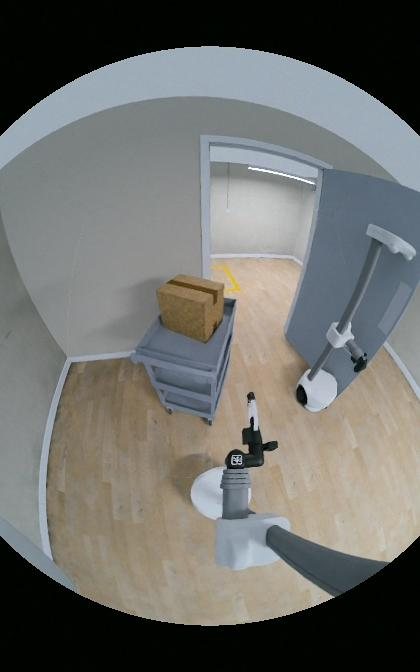

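Request:
move(r2={"base":{"translate_m":-0.25},"joints":{"gripper_m":0.12}}, blocking=false)

Request:
wait(seconds=2)

Request:
move(r2={"base":{"rotate_rad":-0.25}}, blocking=false)

Request:
wait(seconds=2, cameras=["r2_head_camera","r2_wrist_camera","r2_head_left_camera"])

Scene clock: 325.57 s.
move: r2 moving
r1: as last shown
r1.lidar_m: 4.92 2.81 0.25 - 0.25 0.25 0.46 1.34 0.90 0.91 0.93 3.90
r1.motor_effort: lift_m=+20(20) arm_m=+4(4) wheel_0=-31(32) wheel_1=+32(32) wheel_2=+11(11)
r1.servo_current: wrist_yaw_rad=46(65) wrist_pitch_rad=39(46) wrist_roll_rad=46(65) gripper_m=39(46)
r1.contact_limits: strafe_m 1
r1.wrist_depth_mm: - 134 133 - 370 229 178 / - 114 133 - 375 231 180 / - 116 147 - 377 246 181 / 109 135 191 - 382 233 182 / 210 - - - 382 235 182 / 225 - 194 - 191 236 182 / 223 1537 1537 143 355 211 182
r2.base_odometry: x=-2.694 y=-1.440 heading=-3.109
r2.turned_by_wheels: +0.000
r2.turned_by_imu: +0.000
r2.base_tilt: forward=-0.6 right=+0.0
r2.lidar_m: 0.55 0.60 1.87 1.68 1.70 2.03 3.75 4.28 3.46 3.07 1.06 1.11
r2.base_status: translate_m moving
r2.joint_positions: lift_m=+0.685 arm_m=+0.000 wrist_yaw_rad=+0.002 wrist_pitch_rad=+0.007 wrist_roll_rad=+1.569 gripper_m=+0.009
r2.joint_status: gripper_m moving
r2.measured_speeds: translate_m=-0.121 strafe_m=-0.001 rotate_rad=+0.000 lift_m=+0.000 arm_m=+0.000 wrist_yaw_rad=+0.000 wrist_pitch_rad=+0.000 wrist_roll_rad=+0.000
r2.motor_effort: lift_m=+21(21) arm_m=+4(4) wheel_0=-11(11) wheel_1=-8(8) wheel_2=+13(13)
r2.servo_current: wrist_yaw_rad=52(52) wrist_pitch_rad=39(52) wrist_roll_rad=52(52) gripper_m=117(117)
r2.hand_pose: x=+0.4595 y=-0.0868 z=+0.8609 quat_wxyz=(+0.708, +0.706, +0.003, -0.002) (m; r2's base frame)
r2.wrist_depth_mm: - - - - - 1576 1182 / - - - - - 1708 1182 / - - - - - 1708 1205 / - - - - - 1708 1205 / - - - 854 - 842 991 / - - 189 194 175 - 512 / - - 603 - - - 413
pictures: none

Scene clock: 327.37 s.
earlier move: r2 done
r1.base_odometry: x=-2.001 y=-0.480 heading=-2.351
r1.turned_by_wheels: +0.000
r1.turned_by_imu: +0.000
r1.base_tilt: forward=-1.6 right=+1.3
r1.lidar_m: 4.93 2.82 0.25 - 0.25 0.25 0.46 1.32 0.90 0.92 1.05 1.39
r1.base_status: not commanded
r1.joint_positions: lift_m=+0.500 arm_m=+0.000 wrist_yaw_rad=+3.195 wrist_pitch_rad=+0.002 wrist_roll_rad=+0.000 gripper_m=+0.056
r1.joint_status: not commanded
r1.measured_speeds: all 0
r1.motor_effort: lift_m=+20(20) arm_m=+4(4) wheel_0=-32(32) wheel_1=+32(32) wheel_2=+11(11)
r1.servo_current: wrist_yaw_rad=52(65) wrist_pitch_rad=46(52) wrist_roll_rad=59(72) gripper_m=39(46)
r1.contact_limits: strafe_m 1
r1.hand_pose: x=-0.1218 y=+0.0720 z=+0.6775 quat_wxyz=(-0.027, -0.001, +0.000, +1.000) (m; r1's base frame)
r1.wrist_depth_mm: - 134 133 - 366 229 178 / - 114 133 - 375 232 180 / - 116 147 - 377 246 181 / 109 134 191 - 382 234 182 / 209 - - - 379 235 183 / 225 - 193 - 191 235 183 / 223 1618 1537 143 355 210 182
r2.base_odometry: x=-2.475 y=-1.433 heading=-3.109
r2.turned_by_wheels: +0.000
r2.turned_by_imu: +0.000
r2.base_tilt: forward=-0.7 right=+0.1
r2.lidar_m: 0.80 0.85 1.85 1.60 1.65 1.96 3.65 4.09 3.51 3.12 1.30 1.26
r2.base_status: done
r2.joint_positions: lift_m=+0.685 arm_m=+0.000 wrist_yaw_rad=+0.002 wrist_pitch_rad=+0.007 wrist_roll_rad=+1.569 gripper_m=+0.120
r2.joint_status: all done
r2.measured_speeds: all 0
r2.motor_effort: lift_m=+21(21) arm_m=+3(4) wheel_0=-2(11) wheel_1=-3(9) wheel_2=+2(13)
r2.servo_current: wrist_yaw_rad=39(65) wrist_pitch_rad=46(59) wrist_roll_rad=52(65) gripper_m=59(137)
r2.hand_pose: x=+0.4595 y=-0.0868 z=+0.8609 quat_wxyz=(+0.708, +0.706, +0.003, -0.002) (m; r2's base frame)
r2.wrist_depth_mm: - - - - - 1537 1160 / 1708 - - - - 1661 1182 / 1661 - - - - 1661 1205 / - - - - - 1708 1182 / 1576 - - - - 1160 - / - 186 198 627 186 621 - / - - - - - 627 -
wait: 1.80 of 2 s (r2 has come to rest)
pictures: none

Scene clock: 327.87 s.
move: r2 moving
r1: as last shown
r1.lidar_m: 4.92 2.78 0.25 - 0.25 0.25 0.48 1.33 0.87 0.92 1.01 1.36
r1.motor_effort: lift_m=+20(20) arm_m=+4(4) wheel_0=-31(32) wheel_1=+32(32) wheel_2=+11(11)
r1.servo_current: wrist_yaw_rad=59(59) wrist_pitch_rad=39(52) wrist_roll_rad=46(65) gripper_m=46(46)
r1.contact_limits: strafe_m 1
r1.wrist_depth_mm: - 133 133 - 370 229 178 / - 114 133 - 375 231 180 / - 116 147 - 377 246 181 / 109 135 193 - 379 234 182 / 210 - - - 379 235 183 / 226 - 194 - 191 235 182 / 223 1537 1537 143 353 211 182
r2.base_odometry: x=-2.475 y=-1.433 heading=+2.967
r2.turned_by_wheels: -0.208
r2.turned_by_imu: -0.202
r2.base_tilt: forward=-0.7 right=+0.1
r2.lidar_m: 0.93 0.80 1.91 1.67 1.63 1.77 2.66 4.06 4.03 3.17 3.11 1.24
r2.base_status: rotate_rad moving
r2.joint_positions: lift_m=+0.685 arm_m=+0.000 wrist_yaw_rad=+0.002 wrist_pitch_rad=+0.007 wrist_roll_rad=+1.569 gripper_m=+0.120
r2.joint_status: not commanded
r2.measured_speeds: translate_m=-0.001 strafe_m=+0.000 rotate_rad=-0.443 lift_m=+0.000 arm_m=+0.000 wrist_yaw_rad=+0.000 wrist_pitch_rad=+0.000 wrist_roll_rad=+0.000
r2.motor_effort: lift_m=+21(21) arm_m=+4(4) wheel_0=+3(11) wheel_1=+3(10) wheel_2=+5(10)
r2.servo_current: wrist_yaw_rad=59(59) wrist_pitch_rad=52(52) wrist_roll_rad=52(59) gripper_m=52(59)
r2.hand_pose: x=+0.4595 y=-0.0868 z=+0.8609 quat_wxyz=(+0.708, +0.706, +0.003, -0.002) (m; r2's base frame)
r2.wrist_depth_mm: - 1060 1060 1042 1042 1078 946 / - - - - - 1537 1160 / - - - - - 1618 1182 / 1756 - - - - 1708 1205 / 1708 - - - - 1661 1182 / - - 198 - 200 1182 1078 / - - - - - 750 -
pictures: none

Scene clock: 328.37 s.
earlier move: r2 done
r1.base_odometry: x=-2.001 y=-0.480 heading=-2.351
r1.turned_by_wheels: +0.000
r1.turned_by_imu: +0.000
r1.base_tilt: forward=-1.6 right=+1.3
r1.lidar_m: 4.93 2.76 0.25 - 0.25 0.26 0.47 1.30 0.90 0.91 0.98 1.39
r1.base_status: not commanded
r1.joint_positions: lift_m=+0.500 arm_m=+0.000 wrist_yaw_rad=+3.195 wrist_pitch_rad=+0.002 wrist_roll_rad=+0.000 gripper_m=+0.056
r1.joint_status: not commanded
r1.measured_speeds: all 0
r1.motor_effort: lift_m=+20(20) arm_m=+4(4) wheel_0=-32(32) wheel_1=+32(32) wheel_2=+11(11)
r1.servo_current: wrist_yaw_rad=52(65) wrist_pitch_rad=46(52) wrist_roll_rad=46(65) gripper_m=33(46)
r1.contact_limits: strafe_m 1
r1.hand_pose: x=-0.1218 y=+0.0720 z=+0.6775 quat_wxyz=(-0.027, -0.001, +0.000, +1.000) (m; r1's base frame)
r1.wrist_depth_mm: - 134 133 - 368 229 179 / - 114 133 - 373 232 179 / - 116 147 - 375 246 181 / 109 135 192 - 379 234 182 / 209 - - - 382 236 183 / 225 - 193 - 191 236 182 / 223 1499 1537 143 351 211 182
r2.base_odometry: x=-2.475 y=-1.433 heading=+2.926
r2.turned_by_wheels: -0.041
r2.turned_by_imu: -0.040
r2.base_tilt: forward=-0.7 right=+0.1
r2.lidar_m: 1.06 0.79 1.88 1.68 1.64 1.76 2.52 4.06 4.20 3.20 3.11 1.24
r2.base_status: done
r2.joint_positions: lift_m=+0.685 arm_m=+0.000 wrist_yaw_rad=+0.002 wrist_pitch_rad=+0.007 wrist_roll_rad=+1.569 gripper_m=+0.120
r2.joint_status: not commanded
r2.measured_speeds: all 0
r2.motor_effort: lift_m=+21(21) arm_m=+4(4) wheel_0=+4(11) wheel_1=+4(10) wheel_2=+4(10)
r2.servo_current: wrist_yaw_rad=33(59) wrist_pitch_rad=46(52) wrist_roll_rad=46(59) gripper_m=52(59)
r2.hand_pose: x=+0.4595 y=-0.0868 z=+0.8609 quat_wxyz=(+0.708, +0.706, +0.003, -0.002) (m; r2's base frame)
r2.wrist_depth_mm: - - - - - 1098 917 / 1430 1078 1078 - 1118 1118 1060 / - - - - - 1618 1182 / - - - - - 1661 1182 / 1661 - - - - 1618 1182 / - - 199 - 198 1397 1182 / - - - - - 854 -
wait: 0.50 of 2 s (r2 has come to rest)
pictures: r2_head_camera, r2_head_left_camera, r2_wrist_camera
Images, in order (width x height): r2_head_camera 420x560, r2_head_left_camera 420x672, r2_wrist_camera 616x392.

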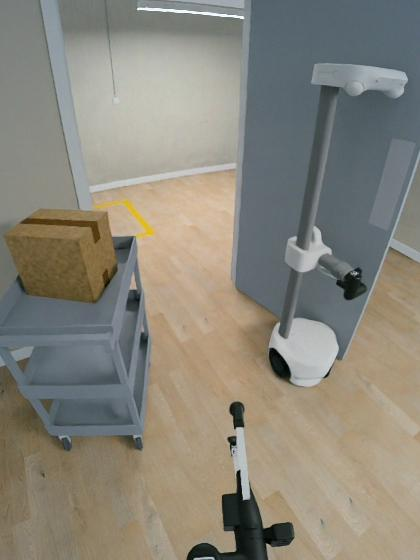

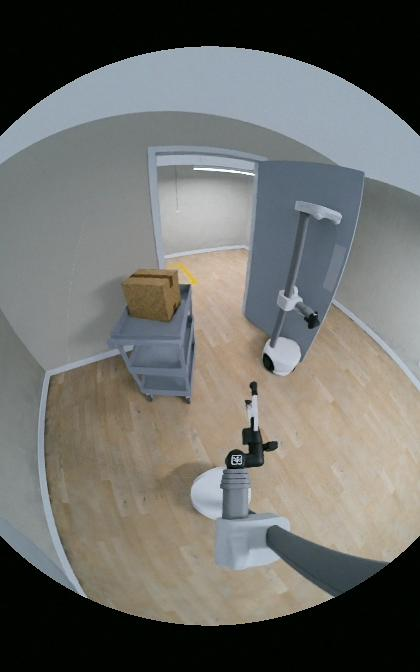

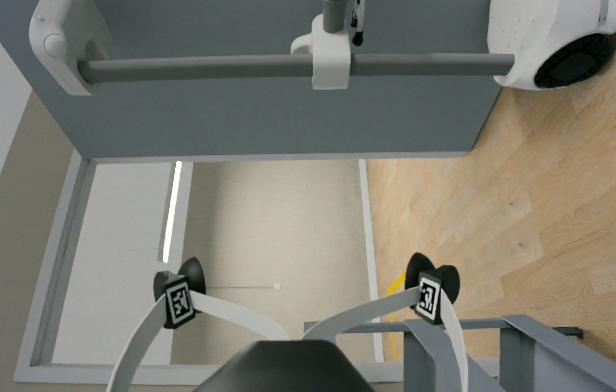

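Request:
move(r2={"base":{"strafe_m":0.42}}, blocking=false)

Request:
wait(seconds=4, cameras=["r2_head_camera","r2_wrist_camera","r2_head_left_camera"])

Scene clock: 337.30 s.
move: r2 moving
r1: as last shown
r1.lidar_m: 4.93 2.80 0.25 - 0.25 0.25 0.47 1.32 0.90 0.93 1.03 3.87
r1.motor_effort: lift_m=+20(20) arm_m=+4(4) wheel_0=-31(32) wheel_1=+32(32) wheel_2=+11(11)
r1.servo_current: wrist_yaw_rad=46(72) wrist_pitch_rad=46(52) wrist_roll_rad=39(59) gripper_m=52(52)
r1.contact_limits: strafe_m 1
r1.wrist_depth_mm: - 134 133 - 368 229 178 / - 114 134 - 375 232 180 / - 116 147 - 379 245 181 / 109 134 192 - 377 235 182 / 210 - - - 384 234 182 / 226 - 193 - 191 235 182 / 224 1537 1537 143 351 210 182
r2.base_odometry: x=-2.483 y=-1.468 heading=+2.926
r2.turned_by_wheels: +0.000
r2.turned_by_imu: +0.001
r2.base_tilt: forward=-0.7 right=+0.0
r2.lidar_m: 0.89 0.79 1.86 1.65 1.60 1.70 2.50 4.06 4.19 3.24 3.13 1.27
r2.base_status: strafe_m moving
r2.joint_positions: lift_m=+0.685 arm_m=+0.000 wrist_yaw_rad=+0.002 wrist_pitch_rad=+0.007 wrist_roll_rad=+1.569 gripper_m=+0.120
r2.joint_status: not commanded
r2.measured_speeds: translate_m=-0.001 strafe_m=+0.139 rotate_rad=+0.005 lift_m=+0.000 arm_m=+0.000 wrist_yaw_rad=+0.000 wrist_pitch_rad=+0.000 wrist_roll_rad=+0.000
r2.motor_effort: lift_m=+21(21) arm_m=+4(4) wheel_0=-8(11) wheel_1=+10(12) wheel_2=+0(3)
r2.servo_current: wrist_yaw_rad=33(46) wrist_pitch_rad=52(52) wrist_roll_rad=33(52) gripper_m=46(59)
r2.hand_pose: x=+0.4595 y=-0.0868 z=+0.8609 quat_wxyz=(+0.708, +0.706, +0.003, -0.002) (m; r2's base frame)
r2.wrist_depth_mm: - 1060 - 1078 1078 1060 931 / 1499 - - - - 1098 1118 / - - - - - 1576 1160 / 1756 - - - - 1756 1205 / 1756 - - - - 1661 1205 / - - 198 - 197 1397 1138 / - - - - - 768 -
pictures: none

Scene clock: 339.53 s.
earlier move: r2 done
r1.base_odometry: x=-2.001 y=-0.480 heading=-2.351
r1.turned_by_wheels: +0.000
r1.turned_by_imu: +0.000
r1.base_tilt: forward=-1.6 right=+1.3
r1.lidar_m: 4.93 2.78 0.25 - 0.25 0.25 0.48 1.30 0.90 0.93 1.30 3.89
r1.base_status: not commanded
r1.joint_positions: lift_m=+0.500 arm_m=+0.000 wrist_yaw_rad=+3.195 wrist_pitch_rad=+0.002 wrist_roll_rad=+0.000 gripper_m=+0.056
r1.joint_status: not commanded
r1.measured_speeds: all 0
r1.motor_effort: lift_m=+20(20) arm_m=+4(4) wheel_0=-31(32) wheel_1=+32(32) wheel_2=+11(11)
r1.servo_current: wrist_yaw_rad=59(72) wrist_pitch_rad=46(52) wrist_roll_rad=59(65) gripper_m=39(52)
r1.contact_limits: strafe_m 1
r1.hand_pose: x=-0.1218 y=+0.0720 z=+0.6775 quat_wxyz=(-0.027, -0.001, +0.000, +1.000) (m; r1's base frame)
r1.wrist_depth_mm: - 134 133 - 373 229 178 / - 114 133 - 370 232 180 / - 116 147 - 377 245 181 / 109 135 191 - 384 234 181 / 210 - - - 382 235 182 / 227 - 194 - 191 235 182 / 222 1576 1537 143 353 211 182
r2.base_odometry: x=-2.565 y=-1.843 heading=+2.925
r2.turned_by_wheels: +0.000
r2.turned_by_imu: +0.000
r2.base_tilt: forward=-0.7 right=+0.1
r2.lidar_m: 0.71 0.77 1.68 1.30 1.25 1.34 2.00 4.23 4.50 3.58 1.58 1.43
r2.base_status: done
r2.joint_positions: lift_m=+0.685 arm_m=+0.000 wrist_yaw_rad=+0.002 wrist_pitch_rad=+0.007 wrist_roll_rad=+1.569 gripper_m=+0.120
r2.joint_status: not commanded
r2.measured_speeds: all 0
r2.motor_effort: lift_m=+21(21) arm_m=+4(4) wheel_0=-3(13) wheel_1=+1(12) wheel_2=+0(3)
r2.servo_current: wrist_yaw_rad=39(59) wrist_pitch_rad=52(52) wrist_roll_rad=46(59) gripper_m=59(59)
r2.hand_pose: x=+0.4595 y=-0.0868 z=+0.8609 quat_wxyz=(+0.708, +0.706, +0.003, -0.002) (m; r2's base frame)
r2.wrist_depth_mm: - - - - - 1464 1182 / - - - - - 1661 1160 / 1708 - - - - 1708 1182 / 1756 - - 931 - 574 569 / - - 768 569 - 569 569 / - 185 198 564 186 569 559 / - - - - - - 574
wait: 2.23 of 4 s (r2 has come to rest)
pictures: r2_head_camera, r2_head_left_camera, r2_wrist_camera
Images, in order (width x height): r2_head_camera 420x560, r2_head_left_camera 420x672, r2_wrist_camera 616x392.

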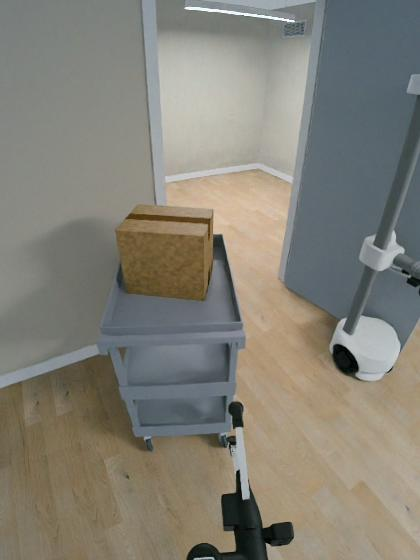

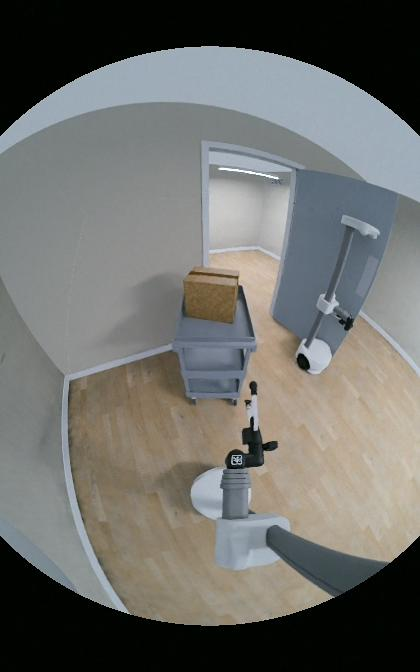

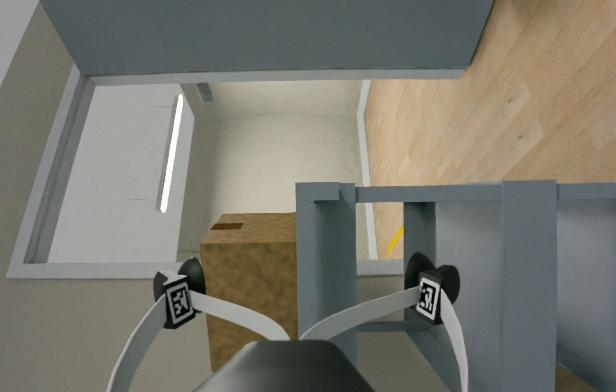

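Request:
move(r2={"base":{"strafe_m":0.29}}, blocking=false)

Request:
wait(seconds=3)

Request:
move(r2={"base":{"translate_m":0.33},"contact_limits":{"translate_m":0.2},"pace":"slow"}, blocking=false)

Request:
wait(seconds=5, cameras=["r2_head_camera","r2_wrist_camera"])

Scene clock: 354.80 s.
move: r2 moving
r1: as last shown
r1.lidar_m: 4.93 2.81 0.25 - 0.25 0.25 0.49 1.30 0.88 0.93 1.32 3.93
r1.servo_current: wrist_yaw_rad=59(72) wrist_pitch_rad=46(46) wrist_roll_rad=33(59) gripper_m=39(46)
r1.contact_limits: strafe_m 1
r1.wrist_depth_mm: - 134 133 - 370 229 178 / - 114 133 - 373 232 180 / - 116 147 - 375 245 181 / 109 134 192 - 377 233 182 / 209 - - - 382 235 182 / 226 - 194 - 191 235 182 / 223 1537 1499 143 355 211 182
r2.base_odometry: x=-2.573 y=-1.879 heading=+2.925
r2.turned_by_wheels: +0.000
r2.turned_by_imu: +0.000
r2.base_tilt: forward=-0.6 right=+0.1
r2.lidar_m: 0.70 0.74 1.64 1.25 1.22 1.29 1.88 4.25 4.53 3.59 1.59 1.50
r2.base_status: strafe_m moving
r2.joint_positions: lift_m=+0.685 arm_m=+0.000 wrist_yaw_rad=+0.002 wrist_pitch_rad=+0.007 wrist_roll_rad=+1.569 gripper_m=+0.120
r2.joint_status: not commanded
r2.measured_speeds: translate_m=+0.000 strafe_m=+0.140 rotate_rad=-0.002 lift_m=+0.000 arm_m=+0.000 wrist_yaw_rad=+0.000 wrist_pitch_rad=+0.000 wrist_roll_rad=+0.000
r2.motor_effort: lift_m=+21(21) arm_m=+4(4) wheel_0=-10(13) wheel_1=+10(10) wheel_2=+0(1)
r2.servo_current: wrist_yaw_rad=46(59) wrist_pitch_rad=52(52) wrist_roll_rad=46(65) gripper_m=52(59)
r2.hand_pose: x=+0.4595 y=-0.0868 z=+0.8609 quat_wxyz=(+0.708, +0.706, +0.003, -0.002) (m; r2's base frame)
r2.wrist_depth_mm: - - - - - 1464 1160 / - - - - - 1708 1182 / 1756 - - - - 1756 1182 / - - - 564 - 564 569 / - - 768 564 - 559 569 / - 185 199 569 186 564 569 / - - - - - - 569
pictures: none

Scene clock: 356.60 s.
earlier move: r2 done
r1.base_odometry: x=-2.001 y=-0.480 heading=-2.351
r1.turned_by_wheels: +0.000
r1.turned_by_imu: +0.000
r1.base_tilt: forward=-1.6 right=+1.3
r1.lidar_m: 4.92 2.76 0.25 - 0.25 0.25 0.47 1.32 0.88 0.91 1.59 3.89
r1.base_status: not commanded
r1.joint_positions: lift_m=+0.500 arm_m=+0.000 wrist_yaw_rad=+3.195 wrist_pitch_rad=+0.002 wrist_roll_rad=+0.000 gripper_m=+0.056
r1.joint_status: not commanded
r1.measured_speeds: all 0
r1.motor_effort: lift_m=+20(20) arm_m=+4(4) wheel_0=-32(32) wheel_1=+32(33) wheel_2=+11(11)
r1.servo_current: wrist_yaw_rad=39(72) wrist_pitch_rad=33(46) wrist_roll_rad=46(65) gripper_m=46(46)
r1.contact_limits: strafe_m 1
r1.hand_pose: x=-0.1218 y=+0.0720 z=+0.6775 quat_wxyz=(-0.027, -0.001, +0.000, +1.000) (m; r1's base frame)
r1.wrist_depth_mm: - 133 133 - 370 229 178 / - 114 133 - 370 232 179 / - 116 147 - 373 246 182 / 109 134 192 - 379 235 181 / 210 - - - 384 236 182 / 225 - 195 - 191 235 183 / 223 1499 1537 143 353 211 182
r2.base_odometry: x=-2.628 y=-2.126 heading=+2.925
r2.turned_by_wheels: +0.000
r2.turned_by_imu: +0.000
r2.base_tilt: forward=-0.6 right=+0.1
r2.lidar_m: 0.72 1.44 1.35 1.02 0.99 1.06 1.55 4.35 4.64 3.87 1.68 0.75
r2.base_status: done
r2.joint_positions: lift_m=+0.685 arm_m=+0.000 wrist_yaw_rad=+0.002 wrist_pitch_rad=+0.007 wrist_roll_rad=+1.569 gripper_m=+0.120
r2.joint_status: not commanded
r2.measured_speeds: all 0
r2.motor_effort: lift_m=+21(21) arm_m=+4(4) wheel_0=-1(13) wheel_1=+1(12) wheel_2=+0(2)
r2.servo_current: wrist_yaw_rad=46(65) wrist_pitch_rad=52(52) wrist_roll_rad=46(65) gripper_m=52(59)
r2.hand_pose: x=+0.4595 y=-0.0868 z=+0.8609 quat_wxyz=(+0.708, +0.706, +0.003, -0.002) (m; r2's base frame)
r2.wrist_depth_mm: - - - 559 - 707 559 / 1708 - - 554 - 559 559 / - - 768 559 - 559 559 / 1499 - 798 559 - 559 554 / - - 798 559 - 564 559 / - 185 190 162 186 564 1138 / - - - - - - 1160
wait: 1.80 of 3 s (r2 has come to rest)
pictures: none

Scene clock: 357.10 s.
move: r2 moving
r1: as last shown
r1.lidar_m: 4.92 2.82 0.25 - 0.25 0.25 0.48 1.31 0.90 0.91 1.61 3.90
r1.motor_effort: lift_m=+20(20) arm_m=+4(4) wheel_0=-31(32) wheel_1=+32(32) wheel_2=+11(11)
r1.servo_current: wrist_yaw_rad=65(65) wrist_pitch_rad=33(59) wrist_roll_rad=39(65) gripper_m=39(46)
r1.contact_limits: strafe_m 1
r1.wrist_depth_mm: - 134 133 - 370 229 179 / - 114 134 - 375 233 179 / - 116 147 - 379 245 181 / 109 135 192 - 382 235 182 / 209 - - - 379 236 183 / 226 - 193 - 191 235 183 / 223 1499 1537 143 353 210 182
r2.base_odometry: x=-2.640 y=-2.124 heading=+2.926
r2.turned_by_wheels: +0.000
r2.turned_by_imu: +0.000
r2.base_tilt: forward=-0.7 right=+0.1
r2.lidar_m: 0.70 1.41 1.34 1.04 1.00 1.07 1.59 4.37 4.66 3.78 1.67 0.75
r2.base_status: translate_m moving
r2.joint_positions: lift_m=+0.685 arm_m=+0.000 wrist_yaw_rad=+0.002 wrist_pitch_rad=+0.007 wrist_roll_rad=+1.569 gripper_m=+0.120
r2.joint_status: not commanded
r2.measured_speeds: translate_m=+0.048 strafe_m=+0.001 rotate_rad=-0.001 lift_m=+0.000 arm_m=+0.000 wrist_yaw_rad=+0.000 wrist_pitch_rad=+0.000 wrist_roll_rad=+0.000
r2.motor_effort: lift_m=+21(21) arm_m=+4(4) wheel_0=+6(7) wheel_1=+7(8) wheel_2=-8(10)
r2.servo_current: wrist_yaw_rad=39(59) wrist_pitch_rad=46(52) wrist_roll_rad=52(52) gripper_m=46(52)
r2.contact_limits: translate_m 0.2
r2.hand_pose: x=+0.4595 y=-0.0868 z=+0.8609 quat_wxyz=(+0.708, +0.706, +0.003, -0.002) (m; r2's base frame)
r2.wrist_depth_mm: - - - 549 - 691 544 / 1756 - - 549 - 549 549 / - - 768 554 - 549 549 / - - 778 554 - 549 549 / - - 798 549 564 549 554 / - 186 190 162 187 549 1138 / - - - - - - 1138
pictures: none

Scene clock: 361.20 s.
earlier move: r2 done
r1.base_odometry: x=-2.001 y=-0.480 heading=-2.351
r1.turned_by_wheels: +0.000
r1.turned_by_imu: +0.000
r1.base_tilt: forward=-1.6 right=+1.3
r1.lidar_m: 4.93 2.84 0.25 - 0.25 0.25 0.50 1.32 0.90 0.93 1.55 3.91
r1.base_status: not commanded
r1.joint_positions: lift_m=+0.500 arm_m=+0.000 wrist_yaw_rad=+3.195 wrist_pitch_rad=+0.002 wrist_roll_rad=+0.000 gripper_m=+0.056
r1.joint_status: not commanded
r1.measured_speeds: all 0
r1.motor_effort: lift_m=+20(20) arm_m=+4(4) wheel_0=-31(32) wheel_1=+32(33) wheel_2=+11(11)
r1.servo_current: wrist_yaw_rad=52(72) wrist_pitch_rad=46(59) wrist_roll_rad=33(65) gripper_m=39(52)
r1.contact_limits: strafe_m 1
r1.hand_pose: x=-0.1218 y=+0.0720 z=+0.6775 quat_wxyz=(-0.027, -0.001, +0.000, +1.000) (m; r1's base frame)
r1.wrist_depth_mm: - 134 133 - 370 230 178 / - 114 133 - 373 231 180 / - 116 147 - 375 245 181 / 109 135 192 - 382 233 182 / 210 - - - 379 235 182 / 225 - 193 - 191 236 183 / 223 1464 1537 143 353 211 182
r2.base_odometry: x=-2.950 y=-2.056 heading=+2.926
r2.turned_by_wheels: +0.000
r2.turned_by_imu: +0.001
r2.base_tilt: forward=-0.7 right=+0.1
r2.lidar_m: 0.40 1.13 1.23 1.18 1.13 1.22 1.79 4.65 4.79 3.68 0.60 0.43
r2.base_status: done
r2.joint_positions: lift_m=+0.685 arm_m=+0.000 wrist_yaw_rad=+0.002 wrist_pitch_rad=+0.007 wrist_roll_rad=+1.569 gripper_m=+0.120
r2.joint_status: not commanded
r2.measured_speeds: all 0
r2.motor_effort: lift_m=+21(21) arm_m=+4(4) wheel_0=+5(12) wheel_1=+4(8) wheel_2=-7(10)
r2.servo_current: wrist_yaw_rad=39(65) wrist_pitch_rad=46(59) wrist_roll_rad=33(59) gripper_m=52(59)
r2.contact_limits: translate_m 0.2
r2.hand_pose: x=+0.4595 y=-0.0868 z=+0.8609 quat_wxyz=(+0.708, +0.706, +0.003, -0.002) (m; r2's base frame)
r2.wrist_depth_mm: - - - 174 234 732 - / - 439 439 174 235 820 - / - 459 455 174 233 831 - / - 469 466 235 235 831 - / - 484 488 174 235 - - / - 185 194 173 199 182 473 / - - - - 235 - -
wait: 4.10 of 5 s (r2 has come to rest)
pictures: r2_head_camera, r2_wrist_camera
Images, in order (width x height): r2_head_camera 420x560, r2_wrist_camera 616x392.

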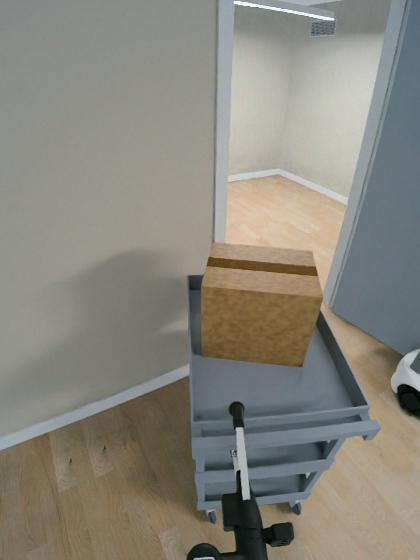

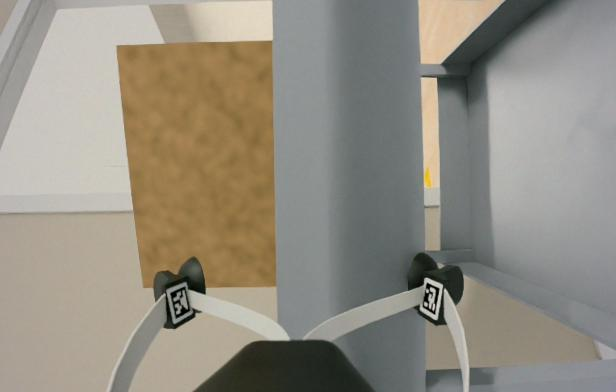

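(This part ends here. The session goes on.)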